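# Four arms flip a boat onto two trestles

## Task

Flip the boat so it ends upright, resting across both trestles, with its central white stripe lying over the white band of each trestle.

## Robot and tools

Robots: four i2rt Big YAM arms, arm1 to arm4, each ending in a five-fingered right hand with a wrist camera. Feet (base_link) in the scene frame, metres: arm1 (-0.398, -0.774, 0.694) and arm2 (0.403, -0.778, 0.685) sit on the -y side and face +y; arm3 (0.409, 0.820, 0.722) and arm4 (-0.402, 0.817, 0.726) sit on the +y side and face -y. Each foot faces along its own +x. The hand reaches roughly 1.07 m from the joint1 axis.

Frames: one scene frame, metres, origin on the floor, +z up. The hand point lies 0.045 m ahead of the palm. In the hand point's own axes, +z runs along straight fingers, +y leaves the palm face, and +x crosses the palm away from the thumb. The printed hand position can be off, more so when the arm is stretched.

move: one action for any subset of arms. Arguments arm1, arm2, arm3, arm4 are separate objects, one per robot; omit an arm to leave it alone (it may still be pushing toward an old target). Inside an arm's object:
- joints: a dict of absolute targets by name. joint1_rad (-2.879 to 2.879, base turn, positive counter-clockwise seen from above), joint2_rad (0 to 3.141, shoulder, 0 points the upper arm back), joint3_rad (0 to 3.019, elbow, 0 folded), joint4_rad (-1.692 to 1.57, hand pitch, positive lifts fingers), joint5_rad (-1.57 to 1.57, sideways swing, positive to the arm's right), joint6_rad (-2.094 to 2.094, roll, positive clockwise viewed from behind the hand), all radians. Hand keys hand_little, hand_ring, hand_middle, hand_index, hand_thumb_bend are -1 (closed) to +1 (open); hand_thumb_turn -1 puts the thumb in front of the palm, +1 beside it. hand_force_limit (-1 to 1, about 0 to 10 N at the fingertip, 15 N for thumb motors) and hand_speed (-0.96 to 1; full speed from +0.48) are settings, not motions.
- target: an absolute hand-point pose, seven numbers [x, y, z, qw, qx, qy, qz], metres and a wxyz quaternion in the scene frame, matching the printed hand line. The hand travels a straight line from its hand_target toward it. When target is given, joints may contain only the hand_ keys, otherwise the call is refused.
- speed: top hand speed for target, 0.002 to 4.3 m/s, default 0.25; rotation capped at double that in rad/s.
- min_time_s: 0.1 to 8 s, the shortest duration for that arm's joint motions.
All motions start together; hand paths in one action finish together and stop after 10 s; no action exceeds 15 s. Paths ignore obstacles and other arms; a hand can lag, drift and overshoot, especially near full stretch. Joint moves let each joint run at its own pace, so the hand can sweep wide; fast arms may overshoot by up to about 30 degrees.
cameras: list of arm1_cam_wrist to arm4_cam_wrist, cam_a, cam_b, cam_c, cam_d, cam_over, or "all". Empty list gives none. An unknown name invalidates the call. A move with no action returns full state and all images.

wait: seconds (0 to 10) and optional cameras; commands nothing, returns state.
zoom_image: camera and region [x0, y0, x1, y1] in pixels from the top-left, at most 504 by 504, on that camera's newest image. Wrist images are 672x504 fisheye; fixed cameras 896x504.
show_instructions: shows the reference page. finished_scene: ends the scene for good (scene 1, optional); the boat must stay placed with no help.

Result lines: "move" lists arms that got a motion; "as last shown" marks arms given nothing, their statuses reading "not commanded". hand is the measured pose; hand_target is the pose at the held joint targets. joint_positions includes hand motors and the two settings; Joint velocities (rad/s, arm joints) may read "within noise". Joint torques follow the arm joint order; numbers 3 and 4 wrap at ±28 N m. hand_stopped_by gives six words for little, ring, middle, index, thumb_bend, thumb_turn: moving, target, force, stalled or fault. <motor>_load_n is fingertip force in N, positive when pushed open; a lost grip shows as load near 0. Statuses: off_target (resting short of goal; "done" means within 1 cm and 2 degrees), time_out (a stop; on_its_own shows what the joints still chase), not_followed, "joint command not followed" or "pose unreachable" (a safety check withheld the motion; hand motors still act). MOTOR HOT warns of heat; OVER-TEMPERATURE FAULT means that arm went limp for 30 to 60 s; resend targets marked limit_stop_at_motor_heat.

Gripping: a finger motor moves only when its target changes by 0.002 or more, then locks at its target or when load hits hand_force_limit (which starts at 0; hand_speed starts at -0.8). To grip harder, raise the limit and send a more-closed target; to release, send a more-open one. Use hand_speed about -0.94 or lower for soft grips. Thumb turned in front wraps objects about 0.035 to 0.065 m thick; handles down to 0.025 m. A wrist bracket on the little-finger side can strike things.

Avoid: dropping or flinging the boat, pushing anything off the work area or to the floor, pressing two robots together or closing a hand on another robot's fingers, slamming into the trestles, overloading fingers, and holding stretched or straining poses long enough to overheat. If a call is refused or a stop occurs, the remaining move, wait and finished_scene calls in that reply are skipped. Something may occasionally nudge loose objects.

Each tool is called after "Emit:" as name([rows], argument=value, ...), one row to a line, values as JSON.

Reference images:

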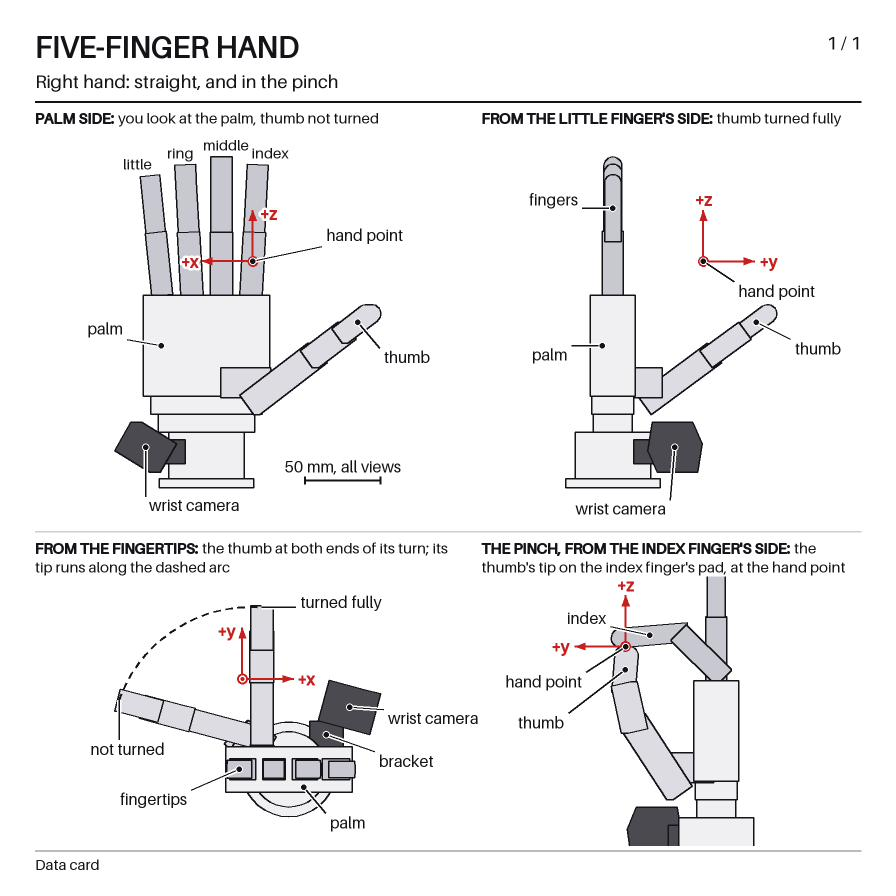

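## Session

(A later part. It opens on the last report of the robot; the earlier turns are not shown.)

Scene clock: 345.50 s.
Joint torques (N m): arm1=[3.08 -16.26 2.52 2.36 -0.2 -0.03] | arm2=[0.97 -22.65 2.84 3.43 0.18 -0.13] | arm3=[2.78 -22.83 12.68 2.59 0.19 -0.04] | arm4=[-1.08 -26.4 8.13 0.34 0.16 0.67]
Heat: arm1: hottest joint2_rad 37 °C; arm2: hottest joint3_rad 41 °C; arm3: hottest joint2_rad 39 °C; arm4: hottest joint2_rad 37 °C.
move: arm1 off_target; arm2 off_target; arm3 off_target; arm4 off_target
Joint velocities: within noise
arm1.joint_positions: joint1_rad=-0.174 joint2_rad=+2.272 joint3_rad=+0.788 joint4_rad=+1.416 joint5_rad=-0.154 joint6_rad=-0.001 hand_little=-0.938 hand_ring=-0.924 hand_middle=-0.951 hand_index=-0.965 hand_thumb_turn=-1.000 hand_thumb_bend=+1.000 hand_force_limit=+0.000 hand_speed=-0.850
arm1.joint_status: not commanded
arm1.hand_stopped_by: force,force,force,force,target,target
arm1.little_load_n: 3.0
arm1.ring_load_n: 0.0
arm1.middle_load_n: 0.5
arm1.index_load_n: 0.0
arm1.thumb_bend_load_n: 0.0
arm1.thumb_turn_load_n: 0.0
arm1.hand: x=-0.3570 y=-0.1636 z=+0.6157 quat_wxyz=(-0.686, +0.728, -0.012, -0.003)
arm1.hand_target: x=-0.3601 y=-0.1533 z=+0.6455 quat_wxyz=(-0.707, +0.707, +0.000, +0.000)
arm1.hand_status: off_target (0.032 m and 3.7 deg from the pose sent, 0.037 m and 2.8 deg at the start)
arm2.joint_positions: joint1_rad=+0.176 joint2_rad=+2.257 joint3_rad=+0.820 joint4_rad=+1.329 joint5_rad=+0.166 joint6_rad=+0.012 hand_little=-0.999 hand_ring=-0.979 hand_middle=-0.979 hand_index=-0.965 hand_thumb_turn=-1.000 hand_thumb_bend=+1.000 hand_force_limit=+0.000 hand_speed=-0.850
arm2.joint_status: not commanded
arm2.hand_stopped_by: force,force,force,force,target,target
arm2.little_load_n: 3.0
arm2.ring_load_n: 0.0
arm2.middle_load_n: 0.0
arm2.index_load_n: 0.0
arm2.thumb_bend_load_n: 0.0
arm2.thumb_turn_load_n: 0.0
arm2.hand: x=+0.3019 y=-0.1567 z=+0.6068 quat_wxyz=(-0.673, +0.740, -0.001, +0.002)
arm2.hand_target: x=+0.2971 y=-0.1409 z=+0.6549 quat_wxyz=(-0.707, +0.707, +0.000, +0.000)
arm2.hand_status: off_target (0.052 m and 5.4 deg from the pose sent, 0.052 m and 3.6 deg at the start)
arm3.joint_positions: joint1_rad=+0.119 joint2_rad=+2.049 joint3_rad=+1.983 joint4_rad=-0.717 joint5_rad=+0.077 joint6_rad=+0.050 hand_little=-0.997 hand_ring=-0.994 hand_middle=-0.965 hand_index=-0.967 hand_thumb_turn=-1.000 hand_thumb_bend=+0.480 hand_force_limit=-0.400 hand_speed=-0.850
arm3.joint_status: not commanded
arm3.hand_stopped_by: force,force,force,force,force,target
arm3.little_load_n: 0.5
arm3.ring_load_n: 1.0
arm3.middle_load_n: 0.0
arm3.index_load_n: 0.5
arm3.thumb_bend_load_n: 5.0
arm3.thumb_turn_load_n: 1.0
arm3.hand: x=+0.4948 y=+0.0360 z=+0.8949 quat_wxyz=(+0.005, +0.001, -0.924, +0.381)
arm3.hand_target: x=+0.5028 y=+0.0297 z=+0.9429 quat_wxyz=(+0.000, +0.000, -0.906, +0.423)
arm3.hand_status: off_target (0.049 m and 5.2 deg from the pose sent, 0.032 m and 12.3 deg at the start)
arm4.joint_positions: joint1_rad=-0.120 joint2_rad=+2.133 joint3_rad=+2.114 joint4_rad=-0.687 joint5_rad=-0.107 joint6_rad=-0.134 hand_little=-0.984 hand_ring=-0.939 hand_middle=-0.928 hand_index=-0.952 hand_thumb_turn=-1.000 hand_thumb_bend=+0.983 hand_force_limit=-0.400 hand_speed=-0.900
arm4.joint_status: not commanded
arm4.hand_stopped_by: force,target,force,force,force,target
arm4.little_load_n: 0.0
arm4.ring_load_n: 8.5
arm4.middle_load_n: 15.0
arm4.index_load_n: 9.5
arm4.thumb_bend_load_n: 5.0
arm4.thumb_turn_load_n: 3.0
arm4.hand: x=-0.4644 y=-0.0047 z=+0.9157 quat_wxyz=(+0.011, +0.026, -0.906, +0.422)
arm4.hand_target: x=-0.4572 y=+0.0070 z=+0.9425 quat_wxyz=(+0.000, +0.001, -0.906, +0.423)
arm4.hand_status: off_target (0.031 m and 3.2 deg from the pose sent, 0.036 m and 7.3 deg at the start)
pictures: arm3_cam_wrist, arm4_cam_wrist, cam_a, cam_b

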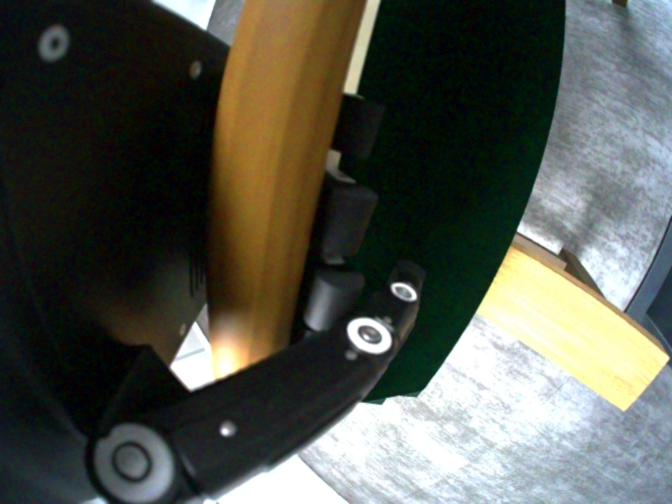

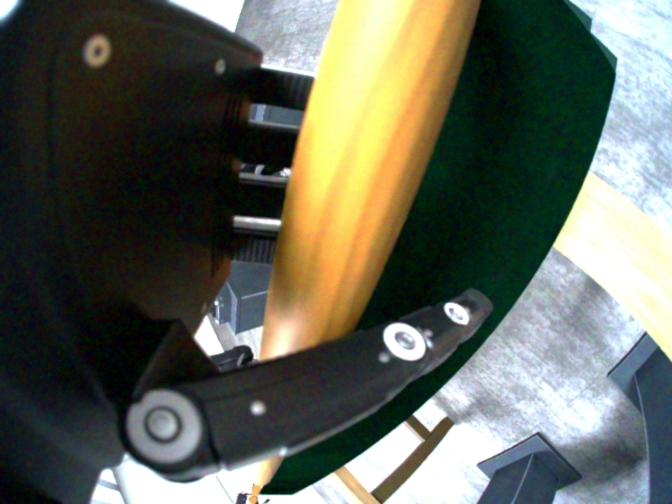

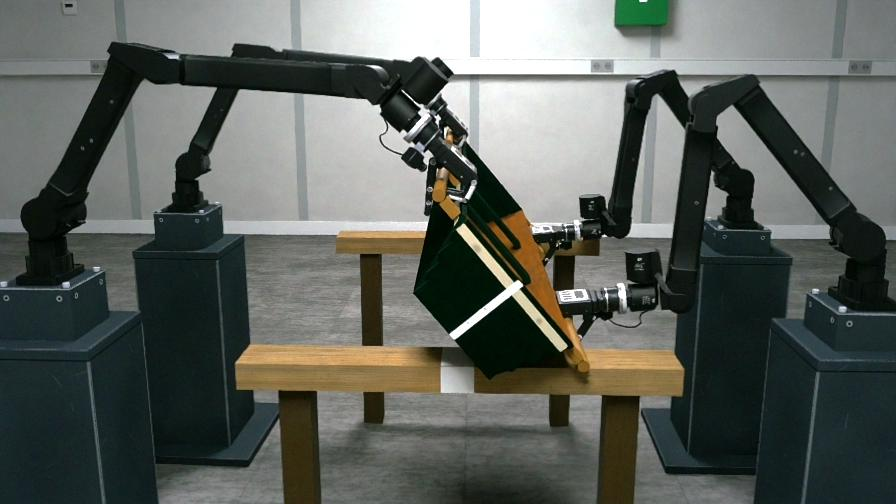

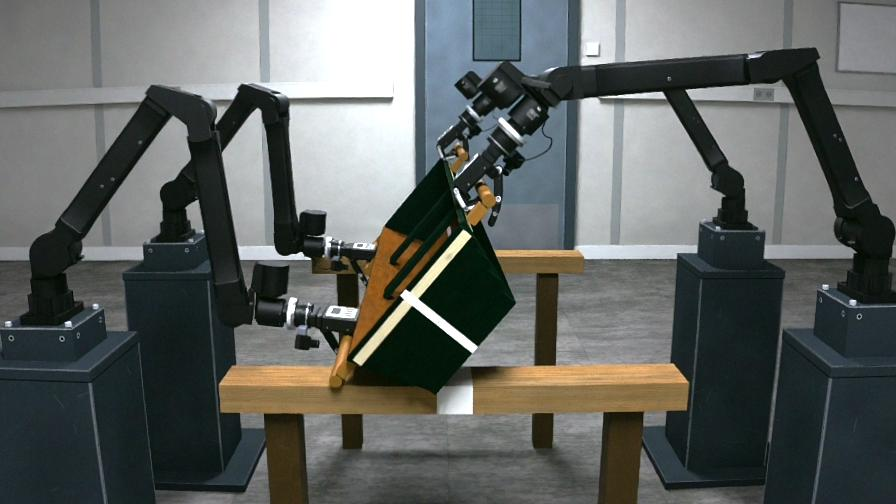

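Emit:
wait(seconds=0.1, cameras=["cam_d", "cam_c"])

Emit:
zoom_image(camera="cam_d", region=[580, 280, 780, 420])

Emit:
zoom_image(camera="cam_c", region=[500, 280, 780, 440])

Scene clock: 346.07 s.
Joint torques (N m): arm1=[2.78 -16.03 2.4 2.48 -0.22 -0.01] | arm2=[2.02 -22.01 2.86 3.33 0.14 -0.17] | arm3=[2.84 -23.06 12.72 2.56 0.19 -0.03] | arm4=[-0.91 -26.52 8.12 0.27 0.22 0.64]
Heat: arm1: hottest joint2_rad 37 °C; arm2: hottest joint3_rad 41 °C; arm3: hottest joint2_rad 39 °C; arm4: hottest joint2_rad 38 °C.
Joint velocities: within noise
arm1.joint_positions: joint1_rad=-0.174 joint2_rad=+2.272 joint3_rad=+0.788 joint4_rad=+1.416 joint5_rad=-0.154 joint6_rad=-0.001 hand_little=-0.938 hand_ring=-0.924 hand_middle=-0.951 hand_index=-0.965 hand_thumb_turn=-1.000 hand_thumb_bend=+1.000 hand_force_limit=+0.000 hand_speed=-0.850
arm1.joint_status: not commanded
arm1.hand_stopped_by: force,force,force,force,target,target
arm1.little_load_n: 2.5
arm1.ring_load_n: 0.0
arm1.middle_load_n: 1.0
arm1.index_load_n: 0.0
arm1.thumb_bend_load_n: 0.0
arm1.thumb_turn_load_n: 0.0
arm1.hand: x=-0.3570 y=-0.1636 z=+0.6157 quat_wxyz=(-0.686, +0.728, -0.012, -0.003)
arm1.hand_target: x=-0.3601 y=-0.1533 z=+0.6455 quat_wxyz=(-0.707, +0.707, +0.000, +0.000)
arm1.hand_status: off_target (0.032 m and 3.7 deg from the pose sent, 0.037 m and 2.8 deg at the start)
arm2.joint_positions: joint1_rad=+0.176 joint2_rad=+2.257 joint3_rad=+0.820 joint4_rad=+1.329 joint5_rad=+0.166 joint6_rad=+0.012 hand_little=-0.999 hand_ring=-0.979 hand_middle=-0.979 hand_index=-0.965 hand_thumb_turn=-1.000 hand_thumb_bend=+1.000 hand_force_limit=+0.000 hand_speed=-0.850
arm2.joint_status: not commanded
arm2.hand_stopped_by: force,force,force,force,target,target
arm2.little_load_n: 3.5
arm2.ring_load_n: 0.0
arm2.middle_load_n: 0.0
arm2.index_load_n: 0.0
arm2.thumb_bend_load_n: 0.0
arm2.thumb_turn_load_n: 0.0
arm2.hand: x=+0.3019 y=-0.1567 z=+0.6068 quat_wxyz=(-0.673, +0.740, -0.001, +0.002)
arm2.hand_target: x=+0.2971 y=-0.1409 z=+0.6549 quat_wxyz=(-0.707, +0.707, +0.000, +0.000)
arm2.hand_status: off_target (0.052 m and 5.4 deg from the pose sent, 0.052 m and 3.6 deg at the start)
arm3.joint_positions: joint1_rad=+0.119 joint2_rad=+2.049 joint3_rad=+1.983 joint4_rad=-0.717 joint5_rad=+0.077 joint6_rad=+0.050 hand_little=-0.997 hand_ring=-0.994 hand_middle=-0.965 hand_index=-0.967 hand_thumb_turn=-1.000 hand_thumb_bend=+0.480 hand_force_limit=-0.400 hand_speed=-0.850
arm3.joint_status: not commanded
arm3.hand_stopped_by: force,force,force,force,force,target
arm3.little_load_n: 0.0
arm3.ring_load_n: 1.0
arm3.middle_load_n: 0.0
arm3.index_load_n: 1.0
arm3.thumb_bend_load_n: 5.0
arm3.thumb_turn_load_n: 1.0
arm3.hand: x=+0.4948 y=+0.0360 z=+0.8949 quat_wxyz=(+0.005, +0.001, -0.924, +0.381)
arm3.hand_target: x=+0.5028 y=+0.0297 z=+0.9429 quat_wxyz=(+0.000, +0.000, -0.906, +0.423)
arm3.hand_status: off_target (0.049 m and 5.2 deg from the pose sent, 0.032 m and 12.3 deg at the start)
arm4.joint_positions: joint1_rad=-0.120 joint2_rad=+2.133 joint3_rad=+2.113 joint4_rad=-0.687 joint5_rad=-0.107 joint6_rad=-0.134 hand_little=-0.984 hand_ring=-0.939 hand_middle=-0.928 hand_index=-0.952 hand_thumb_turn=-1.000 hand_thumb_bend=+0.983 hand_force_limit=-0.400 hand_speed=-0.900
arm4.joint_status: not commanded
arm4.hand_stopped_by: force,target,force,force,force,target
arm4.little_load_n: 0.0
arm4.ring_load_n: 8.5
arm4.middle_load_n: 15.0
arm4.index_load_n: 9.5
arm4.thumb_bend_load_n: 5.0
arm4.thumb_turn_load_n: 3.0
arm4.hand: x=-0.4644 y=-0.0047 z=+0.9156 quat_wxyz=(+0.011, +0.026, -0.906, +0.422)
arm4.hand_target: x=-0.4572 y=+0.0070 z=+0.9424 quat_wxyz=(+0.000, +0.001, -0.906, +0.423)
arm4.hand_status: off_target (0.031 m and 3.2 deg from the pose sent, 0.036 m and 7.3 deg at the start)
wait: 0.10 s; at rest from the start
pictures: cam_c, cam_d

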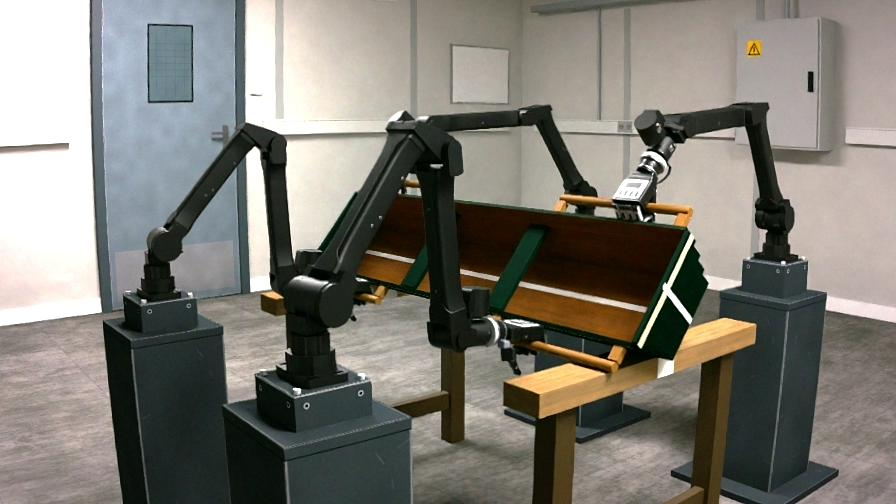

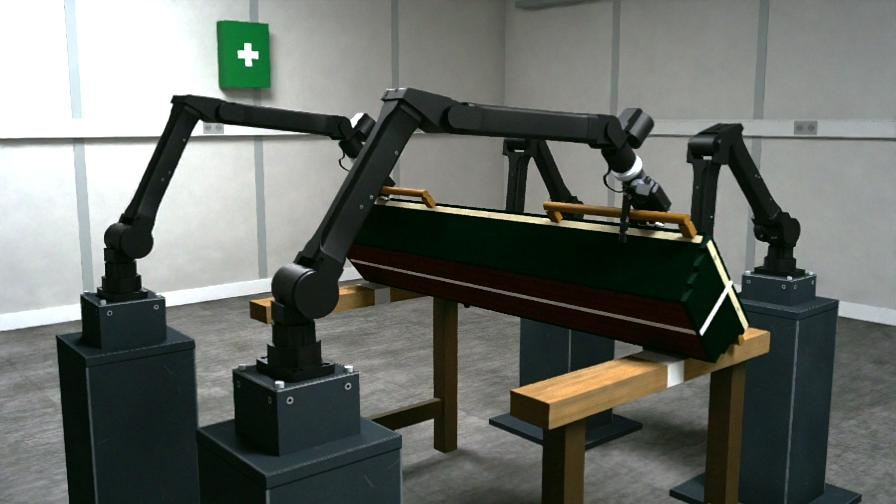

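Scaled by 2.520.

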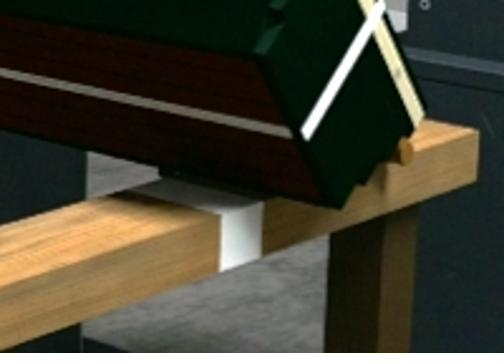

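Scaled by 1.800.

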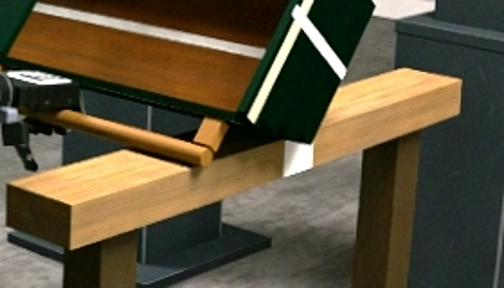

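Emit:
move(arm1={"target": [-0.360, -0.146, 0.678, -0.7071, 0.7071, 0, 0], "speed": 0.05}, arm2={"target": [0.297, -0.136, 0.686, -0.7071, 0.7071, 0, 0], "speed": 0.05}, arm3={"target": [0.503, 0.078, 0.912, 0, 0, -0.857, 0.515], "speed": 0.05}, arm4={"target": [-0.457, 0.055, 0.935, 0, 0, -0.857, 0.515], "speed": 0.05}, cameras=["cam_a", "cam_b", "arm4_cam_wrist", "arm3_cam_wrist"])

Emit:
zoom_image(camera="cam_a", region=[340, 120, 500, 280])

Scene clock: 350.53 s.
Joint torques (N m): arm1=[3.02 -16.09 3.7 2.41 -0.1 -0.03] | arm2=[0.79 -21.71 4.46 3.17 0.06 -0.14] | arm3=[3.02 -19.31 11.89 2.52 0.18 -0.15] | arm4=[-1.38 -23.77 8.39 0.4 0.19 0.78]
Heat: arm1: hottest joint2_rad 37 °C; arm2: hottest joint3_rad 41 °C; arm3: hottest joint2_rad 39 °C; arm4: hottest joint2_rad 38 °C.
move: arm1 off_target; arm2 off_target; arm3 off_target; arm4 off_target
Joint velocities: within noise
arm1.joint_positions: joint1_rad=-0.174 joint2_rad=+2.172 joint3_rad=+0.775 joint4_rad=+1.332 joint5_rad=-0.154 joint6_rad=-0.001 hand_little=-0.938 hand_ring=-0.924 hand_middle=-0.951 hand_index=-0.965 hand_thumb_turn=-1.000 hand_thumb_bend=+1.000 hand_force_limit=+0.000 hand_speed=-0.850
arm1.joint_status: not commanded
arm1.hand_stopped_by: force,force,force,force,target,target
arm1.little_load_n: 1.0
arm1.ring_load_n: 0.0
arm1.middle_load_n: 0.5
arm1.index_load_n: 0.0
arm1.thumb_bend_load_n: 0.0
arm1.thumb_turn_load_n: 0.0
arm1.hand: x=-0.3557 y=-0.1572 z=+0.6485 quat_wxyz=(-0.686, +0.727, -0.011, -0.003)
arm1.hand_target: x=-0.3601 y=-0.1465 z=+0.6775 quat_wxyz=(-0.707, +0.707, +0.000, +0.000)
arm1.hand_status: off_target (0.032 m and 3.6 deg from the pose sent, 0.065 m and 3.7 deg at the start)
arm2.joint_positions: joint1_rad=+0.176 joint2_rad=+2.164 joint3_rad=+0.803 joint4_rad=+1.256 joint5_rad=+0.166 joint6_rad=+0.013 hand_little=-0.998 hand_ring=-0.979 hand_middle=-0.979 hand_index=-0.965 hand_thumb_turn=-1.000 hand_thumb_bend=+1.000 hand_force_limit=+0.000 hand_speed=-0.850
arm2.joint_status: not commanded
arm2.hand_stopped_by: force,force,force,force,target,target
arm2.little_load_n: 3.0
arm2.ring_load_n: 0.0
arm2.middle_load_n: 0.0
arm2.index_load_n: 0.0
arm2.thumb_bend_load_n: 0.0
arm2.thumb_turn_load_n: 0.0
arm2.hand: x=+0.3013 y=-0.1525 z=+0.6389 quat_wxyz=(-0.674, +0.738, -0.001, +0.002)
arm2.hand_target: x=+0.2972 y=-0.1371 z=+0.6852 quat_wxyz=(-0.707, +0.707, +0.000, +0.000)
arm2.hand_status: off_target (0.050 m and 5.2 deg from the pose sent, 0.082 m and 5.4 deg at the start)
arm3.joint_positions: joint1_rad=+0.129 joint2_rad=+1.825 joint3_rad=+1.477 joint4_rad=-0.208 joint5_rad=+0.099 joint6_rad=+0.050 hand_little=-0.997 hand_ring=-0.994 hand_middle=-0.965 hand_index=-0.967 hand_thumb_turn=-1.000 hand_thumb_bend=+0.480 hand_force_limit=-0.400 hand_speed=-0.850
arm3.joint_status: not commanded
arm3.hand_stopped_by: force,force,force,force,force,target
arm3.little_load_n: 0.0
arm3.ring_load_n: 0.5
arm3.middle_load_n: 0.0
arm3.index_load_n: 1.0
arm3.thumb_bend_load_n: 5.0
arm3.thumb_turn_load_n: 1.0
arm3.hand: x=+0.4940 y=+0.0831 z=+0.8739 quat_wxyz=(+0.004, -0.005, -0.875, +0.484)
arm3.hand_target: x=+0.5028 y=+0.0788 z=+0.9118 quat_wxyz=(+0.000, +0.000, -0.857, +0.515)
arm3.hand_status: off_target (0.039 m and 4.2 deg from the pose sent, 0.046 m and 17.2 deg at the start)
arm4.joint_positions: joint1_rad=-0.138 joint2_rad=+1.906 joint3_rad=+1.611 joint4_rad=-0.221 joint5_rad=-0.136 joint6_rad=-0.123 hand_little=-0.984 hand_ring=-0.939 hand_middle=-0.928 hand_index=-0.952 hand_thumb_turn=-1.000 hand_thumb_bend=+0.983 hand_force_limit=-0.400 hand_speed=-0.900
arm4.joint_status: not commanded
arm4.hand_stopped_by: force,target,force,force,force,target
arm4.little_load_n: 0.0
arm4.ring_load_n: 9.5
arm4.middle_load_n: 16.0
arm4.index_load_n: 10.0
arm4.thumb_bend_load_n: 5.5
arm4.thumb_turn_load_n: 3.0
arm4.hand: x=-0.4656 y=+0.0442 z=+0.8984 quat_wxyz=(+0.013, +0.026, -0.862, +0.507)
arm4.hand_target: x=-0.4571 y=+0.0540 z=+0.9340 quat_wxyz=(+0.000, +0.001, -0.857, +0.516)
arm4.hand_status: off_target (0.039 m and 3.5 deg from the pose sent, 0.063 m and 12.5 deg at the start)
pictures: arm3_cam_wrist, arm4_cam_wrist, cam_a, cam_b

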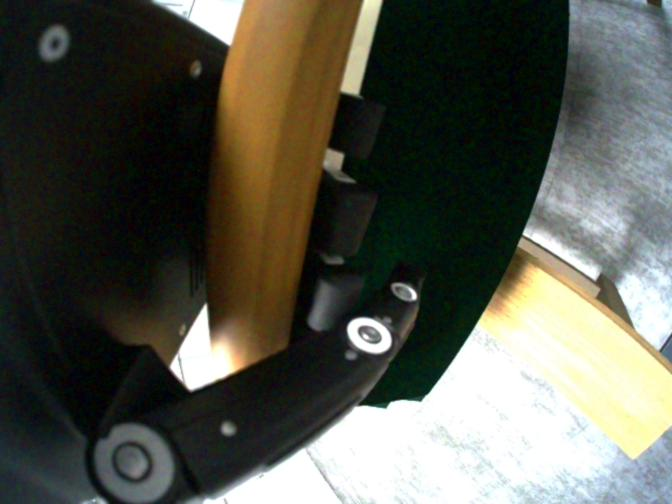

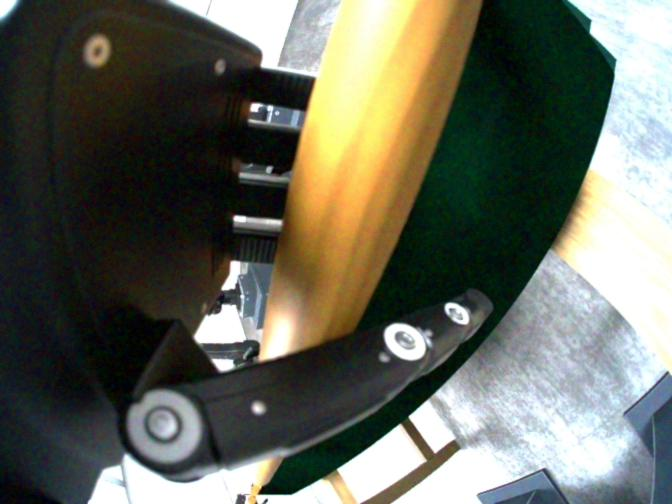

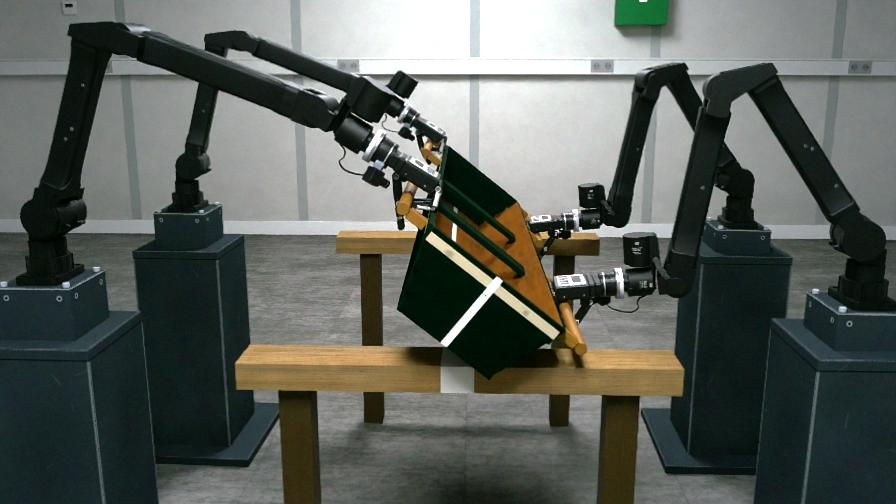

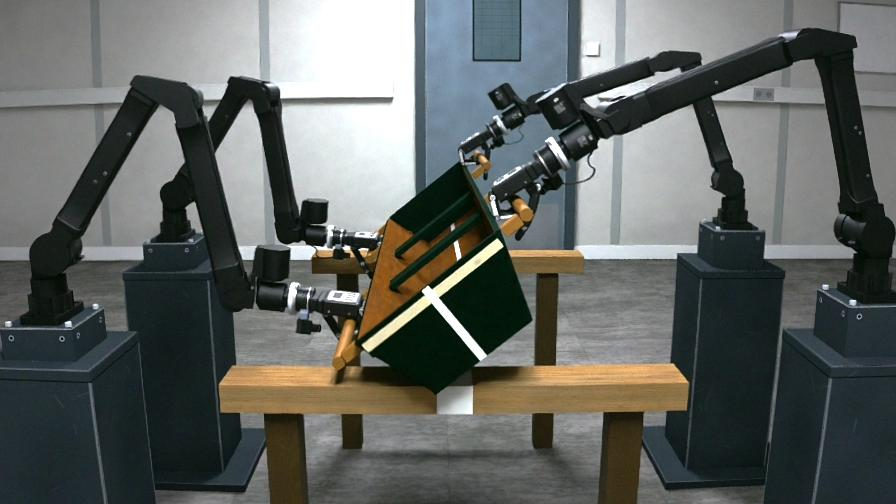

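Scaled by 3.150.

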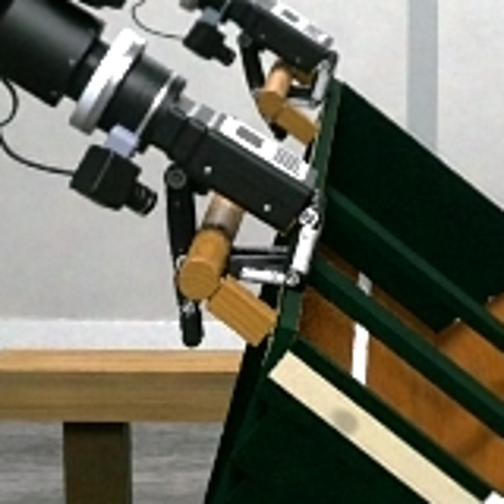

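Emit:
move(arm1={"target": [-0.360, -0.133, 0.707, -0.7071, 0.7071, 0, 0], "speed": 0.05}, arm2={"target": [0.297, -0.123, 0.714, -0.7071, 0.7071, 0, 0], "speed": 0.05}, arm3={"target": [0.503, 0.126, 0.892, 0, 0, -0.819, 0.574], "speed": 0.05}, arm4={"target": [-0.457, 0.105, 0.918, 0, 0, -0.819, 0.574], "speed": 0.05}, cameras=["cam_a", "cam_b", "cam_d"])

Emit:
zoom_image(camera="cam_a", region=[320, 120, 480, 280])

Scene clock: 353.23 s.
Joint torques (N m): arm1=[3.02 -15.38 4.81 2.26 -0.03 -0.02] | arm2=[0.73 -21.19 6.8 3.1 0.04 -0.15] | arm3=[3.14 -18.14 10.82 2.63 0.11 -0.23] | arm4=[-1.38 -24.76 7.09 -0.29 0.07 0.72]
Heat: arm1: hottest joint2_rad 37 °C; arm2: hottest joint3_rad 41 °C; arm3: hottest joint2_rad 39 °C; arm4: hottest joint2_rad 38 °C.
move: arm1 off_target; arm2 off_target; arm3 off_target; arm4 off_target
Joint velocities: within noise
arm1.joint_positions: joint1_rad=-0.168 joint2_rad=+2.095 joint3_rad=+0.788 joint4_rad=+1.236 joint5_rad=-0.150 joint6_rad=-0.001 hand_little=-0.938 hand_ring=-0.924 hand_middle=-0.951 hand_index=-0.964 hand_thumb_turn=-1.000 hand_thumb_bend=+1.000 hand_force_limit=+0.000 hand_speed=-0.850
arm1.joint_status: not commanded
arm1.hand_stopped_by: force,force,force,force,target,target
arm1.little_load_n: 2.5
arm1.ring_load_n: 0.0
arm1.middle_load_n: 2.0
arm1.index_load_n: 2.0
arm1.thumb_bend_load_n: 0.0
arm1.thumb_turn_load_n: 0.0
arm1.hand: x=-0.3562 y=-0.1458 z=+0.6744 quat_wxyz=(-0.684, +0.729, -0.011, -0.004)
arm1.hand_target: x=-0.3603 y=-0.1337 z=+0.7068 quat_wxyz=(-0.707, +0.707, +0.000, +0.000)
arm1.hand_status: off_target (0.035 m and 3.9 deg from the pose sent, 0.063 m and 3.6 deg at the start)
arm2.joint_positions: joint1_rad=+0.176 joint2_rad=+2.087 joint3_rad=+0.806 joint4_rad=+1.168 joint5_rad=+0.164 joint6_rad=+0.013 hand_little=-0.998 hand_ring=-0.979 hand_middle=-0.979 hand_index=-0.965 hand_thumb_turn=-1.000 hand_thumb_bend=+1.000 hand_force_limit=+0.000 hand_speed=-0.850
arm2.joint_status: not commanded
arm2.hand_stopped_by: force,force,force,force,target,target
arm2.little_load_n: 4.5
arm2.ring_load_n: 1.5
arm2.middle_load_n: 0.0
arm2.index_load_n: 0.0
arm2.thumb_bend_load_n: 0.0
arm2.thumb_turn_load_n: 0.0
arm2.hand: x=+0.2998 y=-0.1461 z=+0.6642 quat_wxyz=(-0.671, +0.741, +0.000, +0.001)
arm2.hand_target: x=+0.2973 y=-0.1251 z=+0.7139 quat_wxyz=(-0.707, +0.707, +0.000, +0.000)
arm2.hand_status: off_target (0.055 m and 5.6 deg from the pose sent, 0.081 m and 5.2 deg at the start)
arm3.joint_positions: joint1_rad=+0.141 joint2_rad=+1.724 joint3_rad=+1.175 joint4_rad=+0.124 joint5_rad=+0.118 joint6_rad=+0.047 hand_little=-0.997 hand_ring=-0.994 hand_middle=-0.965 hand_index=-0.967 hand_thumb_turn=-1.000 hand_thumb_bend=+0.480 hand_force_limit=-0.400 hand_speed=-0.850
arm3.joint_status: not commanded
arm3.hand_stopped_by: force,force,force,force,force,target
arm3.little_load_n: 0.0
arm3.ring_load_n: 1.0
arm3.middle_load_n: 0.0
arm3.index_load_n: 3.0
arm3.thumb_bend_load_n: 5.0
arm3.thumb_turn_load_n: 1.0
arm3.hand: x=+0.4938 y=+0.1293 z=+0.8479 quat_wxyz=(+0.003, -0.009, -0.841, +0.540)
arm3.hand_target: x=+0.5029 y=+0.1264 z=+0.8913 quat_wxyz=(+0.000, +0.000, -0.819, +0.574)
arm3.hand_status: off_target (0.045 m and 4.7 deg from the pose sent, 0.047 m and 12.2 deg at the start)
arm4.joint_positions: joint1_rad=-0.152 joint2_rad=+1.795 joint3_rad=+1.293 joint4_rad=+0.130 joint5_rad=-0.155 joint6_rad=-0.107 hand_little=-0.984 hand_ring=-0.939 hand_middle=-0.927 hand_index=-0.952 hand_thumb_turn=-1.000 hand_thumb_bend=+0.983 hand_force_limit=-0.400 hand_speed=-0.900
arm4.joint_status: not commanded
arm4.hand_stopped_by: force,target,force,force,force,target
arm4.little_load_n: 0.0
arm4.ring_load_n: 14.0
arm4.middle_load_n: 20.5
arm4.index_load_n: 14.5
arm4.thumb_bend_load_n: 5.5
arm4.thumb_turn_load_n: 4.5
arm4.hand: x=-0.4646 y=+0.0892 z=+0.8750 quat_wxyz=(+0.016, +0.024, -0.823, +0.567)
arm4.hand_target: x=-0.4572 y=+0.1029 z=+0.9159 quat_wxyz=(+0.000, +0.001, -0.818, +0.575)
arm4.hand_status: off_target (0.046 m and 3.4 deg from the pose sent, 0.064 m and 9.7 deg at the start)

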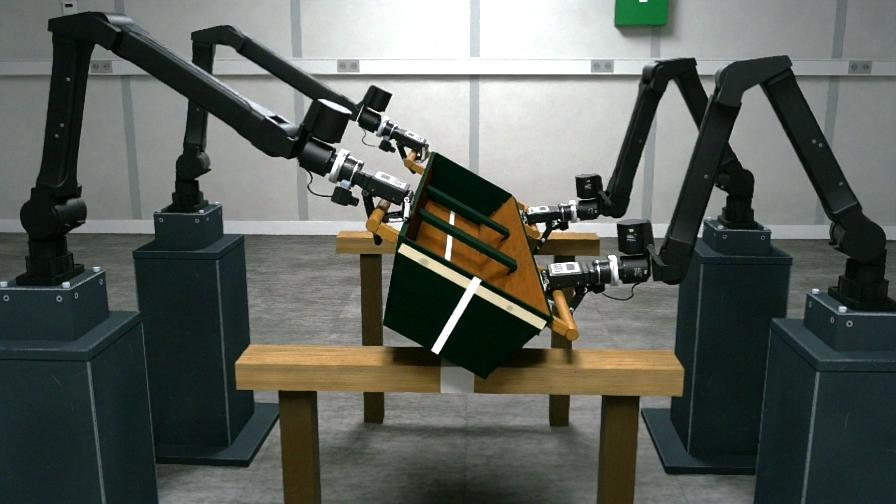

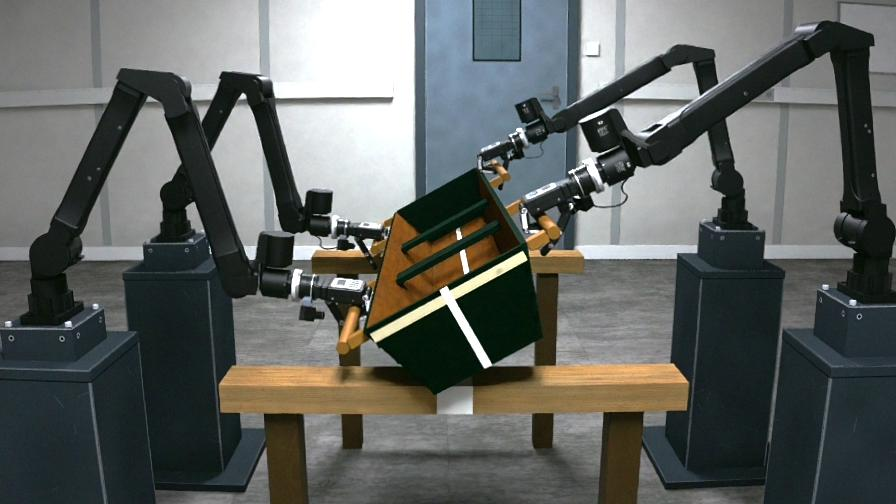

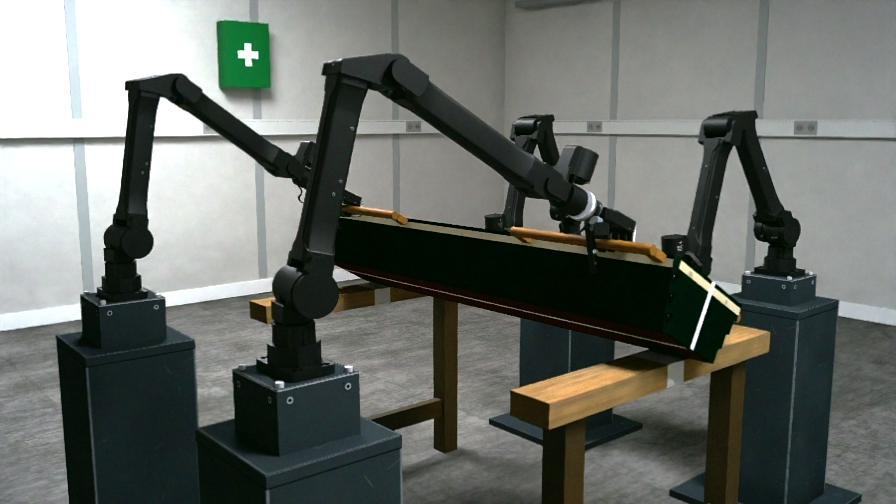

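Scaled by 3.150.

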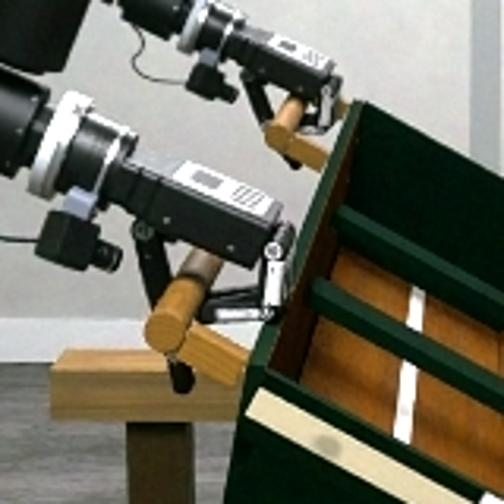

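Emit:
move(arm1={"target": [-0.360, -0.115, 0.733, -0.7071, 0.7071, 0, 0], "speed": 0.05}, arm2={"target": [0.297, -0.105, 0.742, -0.7071, 0.7071, 0, 0], "speed": 0.05}, arm3={"target": [0.503, 0.167, 0.846, 0, 0, -0.777, 0.629], "speed": 0.05}, arm4={"target": [-0.457, 0.135, 0.865, 0, 0, -0.777, 0.629], "speed": 0.05}, cameras=["cam_a", "cam_b", "cam_d"])

Emit:
zoom_image(camera="cam_a", region=[300, 140, 460, 300])

Scene clock: 356.30 s.
Joint torques (N m): arm1=[3.02 -15.33 6.38 2.39 0.07 -0.01] | arm2=[0.56 -21.13 8.4 2.86 -0.24 -0.21] | arm3=[3.31 -15.27 8.85 3.06 0.1 -0.23] | arm4=[-0.56 -20.31 5.65 0.49 0.13 0.66]
Heat: arm1: hottest joint2_rad 37 °C; arm2: hottest joint3_rad 41 °C; arm3: hottest joint3_rad 39 °C; arm4: hottest joint2_rad 38 °C.
move: arm1 off_target; arm2 off_target; arm3 off_target; arm4 off_target
Joint velocities: within noise
arm1.joint_positions: joint1_rad=-0.164 joint2_rad=+2.037 joint3_rad=+0.818 joint4_rad=+1.141 joint5_rad=-0.145 joint6_rad=-0.001 hand_little=-0.938 hand_ring=-0.924 hand_middle=-0.951 hand_index=-0.964 hand_thumb_turn=-1.000 hand_thumb_bend=+1.000 hand_force_limit=+0.000 hand_speed=-0.850
arm1.joint_status: not commanded
arm1.hand_stopped_by: force,force,force,force,target,target
arm1.little_load_n: 2.5
arm1.ring_load_n: 0.0
arm1.middle_load_n: 1.5
arm1.index_load_n: 1.0
arm1.thumb_bend_load_n: 0.0
arm1.thumb_turn_load_n: 0.0
arm1.hand: x=-0.3556 y=-0.1317 z=+0.6971 quat_wxyz=(-0.682, +0.731, -0.012, -0.004)
arm1.hand_target: x=-0.3601 y=-0.1162 z=+0.7331 quat_wxyz=(-0.707, +0.707, +0.000, +0.000)
arm1.hand_status: off_target (0.040 m and 4.3 deg from the pose sent, 0.066 m and 3.9 deg at the start)
arm2.joint_positions: joint1_rad=+0.172 joint2_rad=+2.031 joint3_rad=+0.841 joint4_rad=+1.069 joint5_rad=+0.162 joint6_rad=+0.013 hand_little=-0.998 hand_ring=-0.979 hand_middle=-0.979 hand_index=-0.965 hand_thumb_turn=-1.000 hand_thumb_bend=+1.000 hand_force_limit=+0.000 hand_speed=-0.850
arm2.joint_status: not commanded
arm2.hand_stopped_by: force,force,force,force,target,target
arm2.little_load_n: 4.0
arm2.ring_load_n: 0.5
arm2.middle_load_n: 0.0
arm2.index_load_n: 0.0
arm2.thumb_bend_load_n: -0.5
arm2.thumb_turn_load_n: 0.0
arm2.hand: x=+0.2997 y=-0.1314 z=+0.6870 quat_wxyz=(-0.668, +0.744, +0.000, +0.002)
arm2.hand_target: x=+0.2975 y=-0.1078 z=+0.7424 quat_wxyz=(-0.707, +0.707, +0.000, +0.000)
arm2.hand_status: off_target (0.061 m and 6.1 deg from the pose sent, 0.088 m and 5.6 deg at the start)
arm3.joint_positions: joint1_rad=+0.151 joint2_rad=+1.704 joint3_rad=+0.923 joint4_rad=+0.510 joint5_rad=+0.134 joint6_rad=+0.033 hand_little=-0.997 hand_ring=-0.994 hand_middle=-0.965 hand_index=-0.967 hand_thumb_turn=-1.000 hand_thumb_bend=+0.480 hand_force_limit=-0.400 hand_speed=-0.850
arm3.joint_status: not commanded
arm3.hand_stopped_by: force,force,force,force,force,target
arm3.little_load_n: 0.0
arm3.ring_load_n: 2.0
arm3.middle_load_n: 0.0
arm3.index_load_n: 4.5
arm3.thumb_bend_load_n: 5.0
arm3.thumb_turn_load_n: 1.0
arm3.hand: x=+0.4925 y=+0.1691 z=+0.8160 quat_wxyz=(+0.004, -0.009, -0.798, +0.603)
arm3.hand_target: x=+0.5028 y=+0.1671 z=+0.8457 quat_wxyz=(+0.000, +0.000, -0.777, +0.629)
arm3.hand_status: off_target (0.032 m and 4.0 deg from the pose sent, 0.039 m and 12.6 deg at the start)
arm4.joint_positions: joint1_rad=-0.167 joint2_rad=+1.776 joint3_rad=+1.048 joint4_rad=+0.515 joint5_rad=-0.173 joint6_rad=-0.087 hand_little=-0.984 hand_ring=-0.939 hand_middle=-0.927 hand_index=-0.952 hand_thumb_turn=-1.000 hand_thumb_bend=+0.983 hand_force_limit=-0.400 hand_speed=-0.900
arm4.joint_status: not commanded
arm4.hand_stopped_by: force,target,force,force,force,target
arm4.little_load_n: 0.0
arm4.ring_load_n: 14.0
arm4.middle_load_n: 20.0
arm4.index_load_n: 13.5
arm4.thumb_bend_load_n: 5.5
arm4.thumb_turn_load_n: 3.5
arm4.hand: x=-0.4653 y=+0.1249 z=+0.8452 quat_wxyz=(+0.019, +0.022, -0.776, +0.630)
arm4.hand_target: x=-0.4574 y=+0.1342 z=+0.8643 quat_wxyz=(+0.000, +0.000, -0.777, +0.630)
arm4.hand_status: off_target (0.024 m and 3.3 deg from the pose sent, 0.047 m and 9.5 deg at the start)

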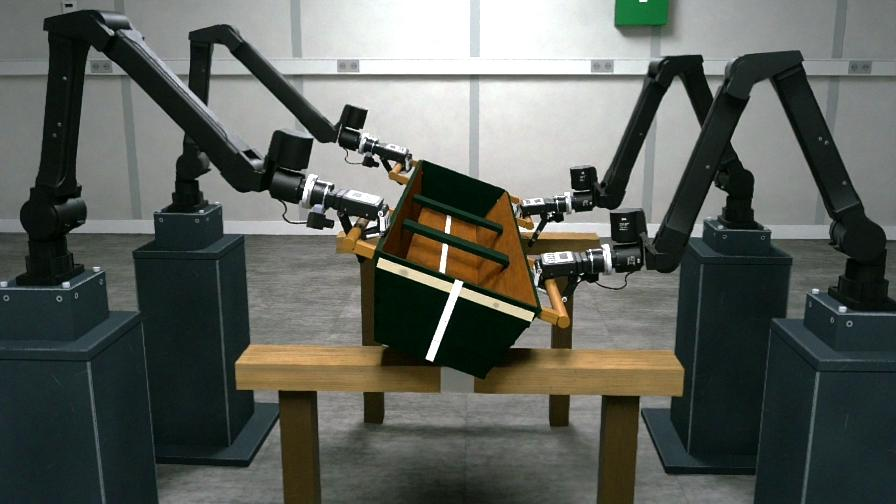

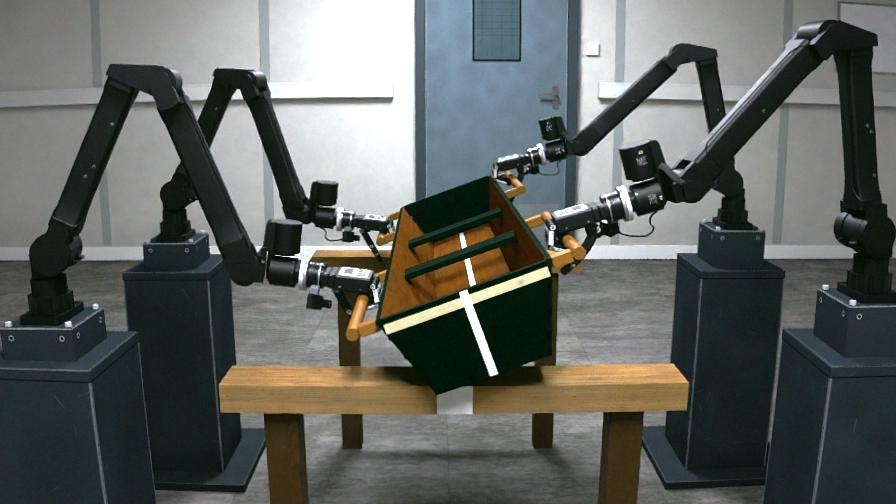

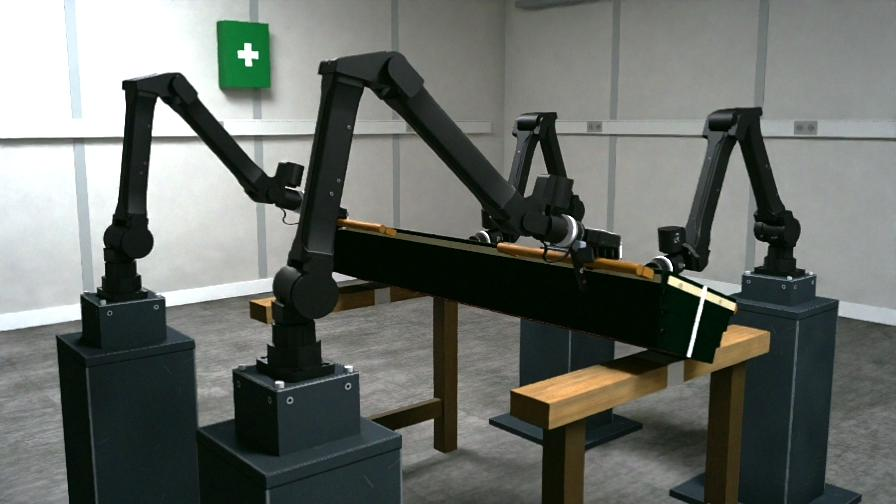

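Scaled by 3.150.

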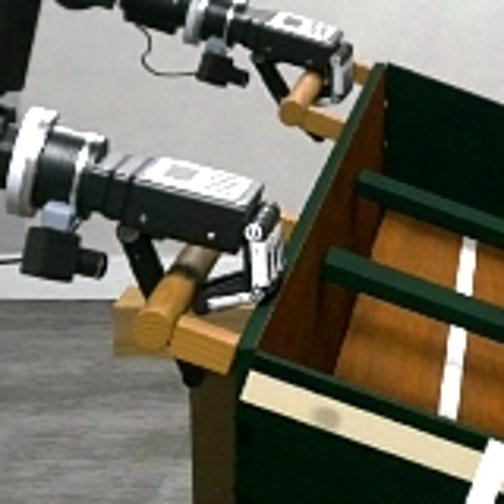

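Emit:
move(arm1={"target": [-0.360, -0.095, 0.747, -0.7071, 0.7071, 0, 0], "speed": 0.05}, arm2={"target": [0.297, -0.086, 0.755, -0.7071, 0.7071, 0, 0], "speed": 0.05}, arm3={"target": [0.503, 0.200, 0.803, 0, 0, -0.737, 0.676], "speed": 0.05}, arm4={"target": [-0.457, 0.167, 0.825, 0, 0, -0.737, 0.676], "speed": 0.05}, cameras=["cam_a", "cam_b", "cam_d"])

Emit:
zoom_image(camera="cam_a", region=[300, 160, 460, 320])

Scene clock: 359.03 s.
Joint torques (N m): arm1=[3.08 -16.38 6.75 1.98 0.08 -0.01] | arm2=[-0.38 -21.42 9.32 2.8 -0.29 -0.13] | arm3=[3.19 -13.04 6.56 3.38 0.08 -0.25] | arm4=[-1.2 -16.67 4.25 1.02 0.05 0.68]
Heat: arm1: hottest joint2_rad 37 °C; arm2: hottest joint3_rad 41 °C; arm3: hottest joint2_rad 38 °C; arm4: hottest joint2_rad 38 °C.
move: arm1 off_target; arm2 off_target; arm3 off_target; arm4 off_target
Joint velocities: within noise
arm1.joint_positions: joint1_rad=-0.158 joint2_rad=+2.022 joint3_rad=+0.877 joint4_rad=+1.076 joint5_rad=-0.140 joint6_rad=-0.001 hand_little=-0.938 hand_ring=-0.924 hand_middle=-0.951 hand_index=-0.965 hand_thumb_turn=-1.000 hand_thumb_bend=+1.000 hand_force_limit=+0.000 hand_speed=-0.850
arm1.joint_status: not commanded
arm1.hand_stopped_by: force,force,force,force,target,target
arm1.little_load_n: 3.0
arm1.ring_load_n: 0.0
arm1.middle_load_n: 1.5
arm1.index_load_n: 0.5
arm1.thumb_bend_load_n: 0.0
arm1.thumb_turn_load_n: 0.0
arm1.hand: x=-0.3547 y=-0.1095 z=+0.7136 quat_wxyz=(-0.685, +0.728, -0.011, -0.003)
arm1.hand_target: x=-0.3600 y=-0.0960 z=+0.7471 quat_wxyz=(-0.707, +0.707, +0.000, +0.000)
arm1.hand_status: off_target (0.037 m and 3.8 deg from the pose sent, 0.062 m and 4.3 deg at the start)
arm2.joint_positions: joint1_rad=+0.165 joint2_rad=+2.018 joint3_rad=+0.896 joint4_rad=+1.011 joint5_rad=+0.158 joint6_rad=+0.013 hand_little=-0.998 hand_ring=-0.979 hand_middle=-0.979 hand_index=-0.965 hand_thumb_turn=-1.000 hand_thumb_bend=+1.000 hand_force_limit=+0.000 hand_speed=-0.850
arm2.joint_status: not commanded
arm2.hand_stopped_by: force,force,force,force,target,target
arm2.little_load_n: 3.0
arm2.ring_load_n: 0.0
arm2.middle_load_n: 0.0
arm2.index_load_n: 0.0
arm2.thumb_bend_load_n: 0.0
arm2.thumb_turn_load_n: 0.0
arm2.hand: x=+0.3001 y=-0.1106 z=+0.7033 quat_wxyz=(-0.672, +0.740, -0.002, +0.002)
arm2.hand_target: x=+0.2973 y=-0.0888 z=+0.7554 quat_wxyz=(-0.707, +0.707, +0.000, +0.000)
arm2.hand_status: off_target (0.057 m and 5.6 deg from the pose sent, 0.082 m and 6.1 deg at the start)
arm3.joint_positions: joint1_rad=+0.164 joint2_rad=+1.775 joint3_rad=+0.756 joint4_rad=+0.891 joint5_rad=+0.148 joint6_rad=+0.019 hand_little=-0.997 hand_ring=-0.994 hand_middle=-0.965 hand_index=-0.967 hand_thumb_turn=-1.000 hand_thumb_bend=+0.480 hand_force_limit=-0.400 hand_speed=-0.850
arm3.joint_status: not commanded
arm3.hand_stopped_by: force,force,force,force,force,target
arm3.little_load_n: 0.0
arm3.ring_load_n: 1.5
arm3.middle_load_n: 0.0
arm3.index_load_n: 4.5
arm3.thumb_bend_load_n: 5.0
arm3.thumb_turn_load_n: 1.0
arm3.hand: x=+0.4940 y=+0.1993 z=+0.7867 quat_wxyz=(+0.002, -0.009, -0.753, +0.658)
arm3.hand_target: x=+0.5029 y=+0.2000 z=+0.8028 quat_wxyz=(+0.000, +0.000, -0.737, +0.676)
arm3.hand_status: off_target (0.019 m and 2.9 deg from the pose sent, 0.035 m and 11.0 deg at the start)
arm4.joint_positions: joint1_rad=-0.179 joint2_rad=+1.810 joint3_rad=+0.873 joint4_rad=+0.856 joint5_rad=-0.186 joint6_rad=-0.064 hand_little=-0.984 hand_ring=-0.939 hand_middle=-0.927 hand_index=-0.952 hand_thumb_turn=-1.000 hand_thumb_bend=+0.983 hand_force_limit=-0.400 hand_speed=-0.900
arm4.joint_status: not commanded
arm4.hand_stopped_by: force,target,force,force,force,target
arm4.little_load_n: 0.0
arm4.ring_load_n: 13.5
arm4.middle_load_n: 19.5
arm4.index_load_n: 13.5
arm4.thumb_bend_load_n: 5.5
arm4.thumb_turn_load_n: 3.5
arm4.hand: x=-0.4637 y=+0.1591 z=+0.8194 quat_wxyz=(+0.021, +0.020, -0.734, +0.679)
arm4.hand_target: x=-0.4570 y=+0.1667 z=+0.8249 quat_wxyz=(+0.000, +0.001, -0.737, +0.676)
arm4.hand_status: off_target (0.012 m and 3.4 deg from the pose sent, 0.047 m and 7.7 deg at the start)

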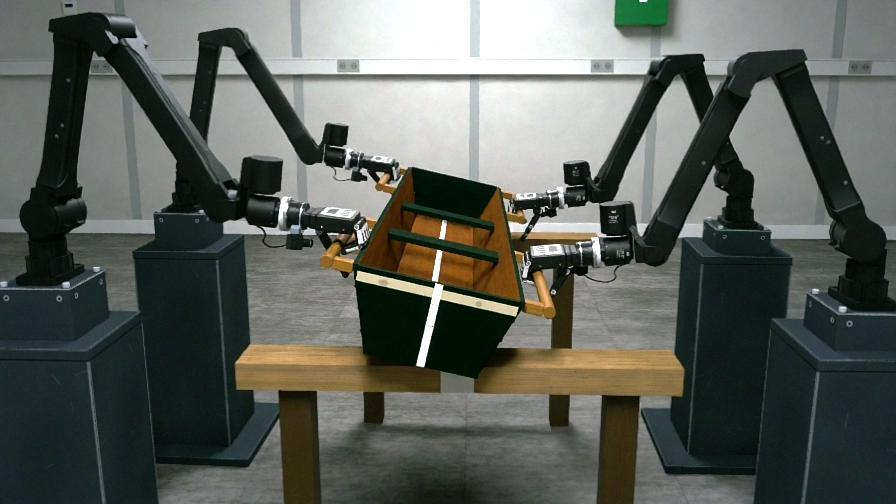

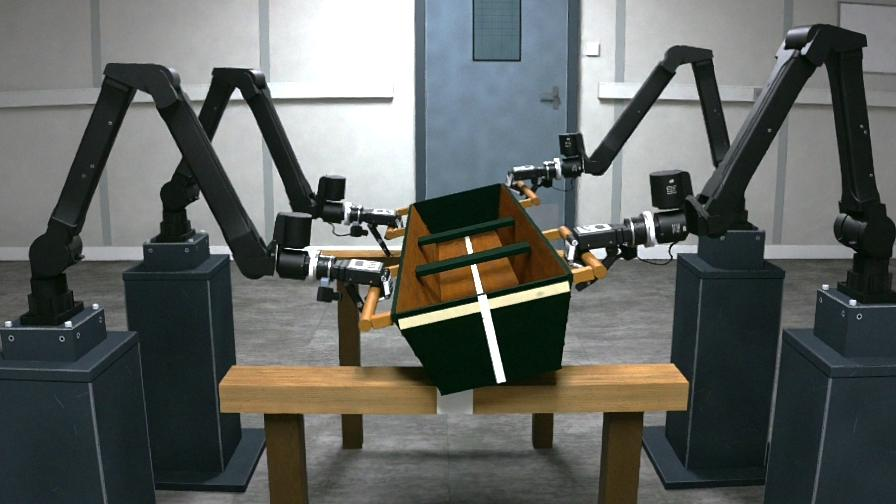

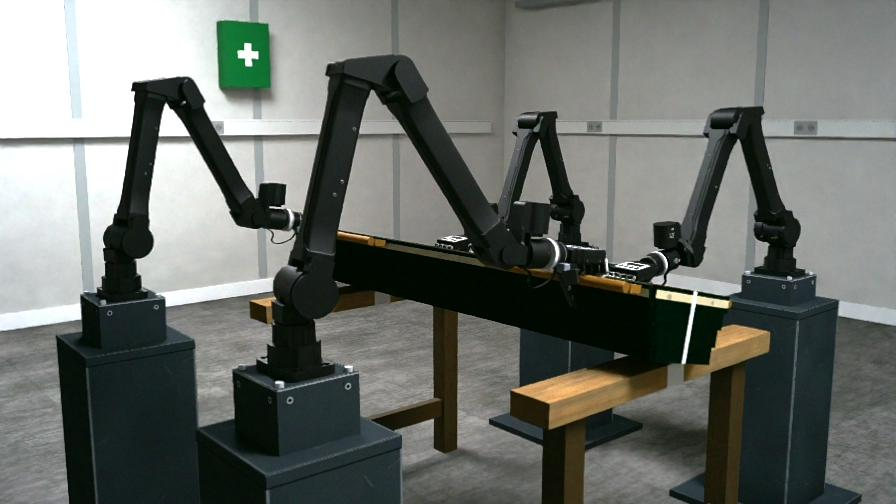

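Scaled by 3.150.

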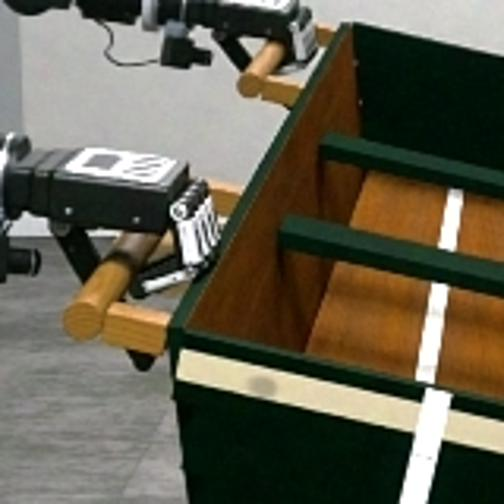

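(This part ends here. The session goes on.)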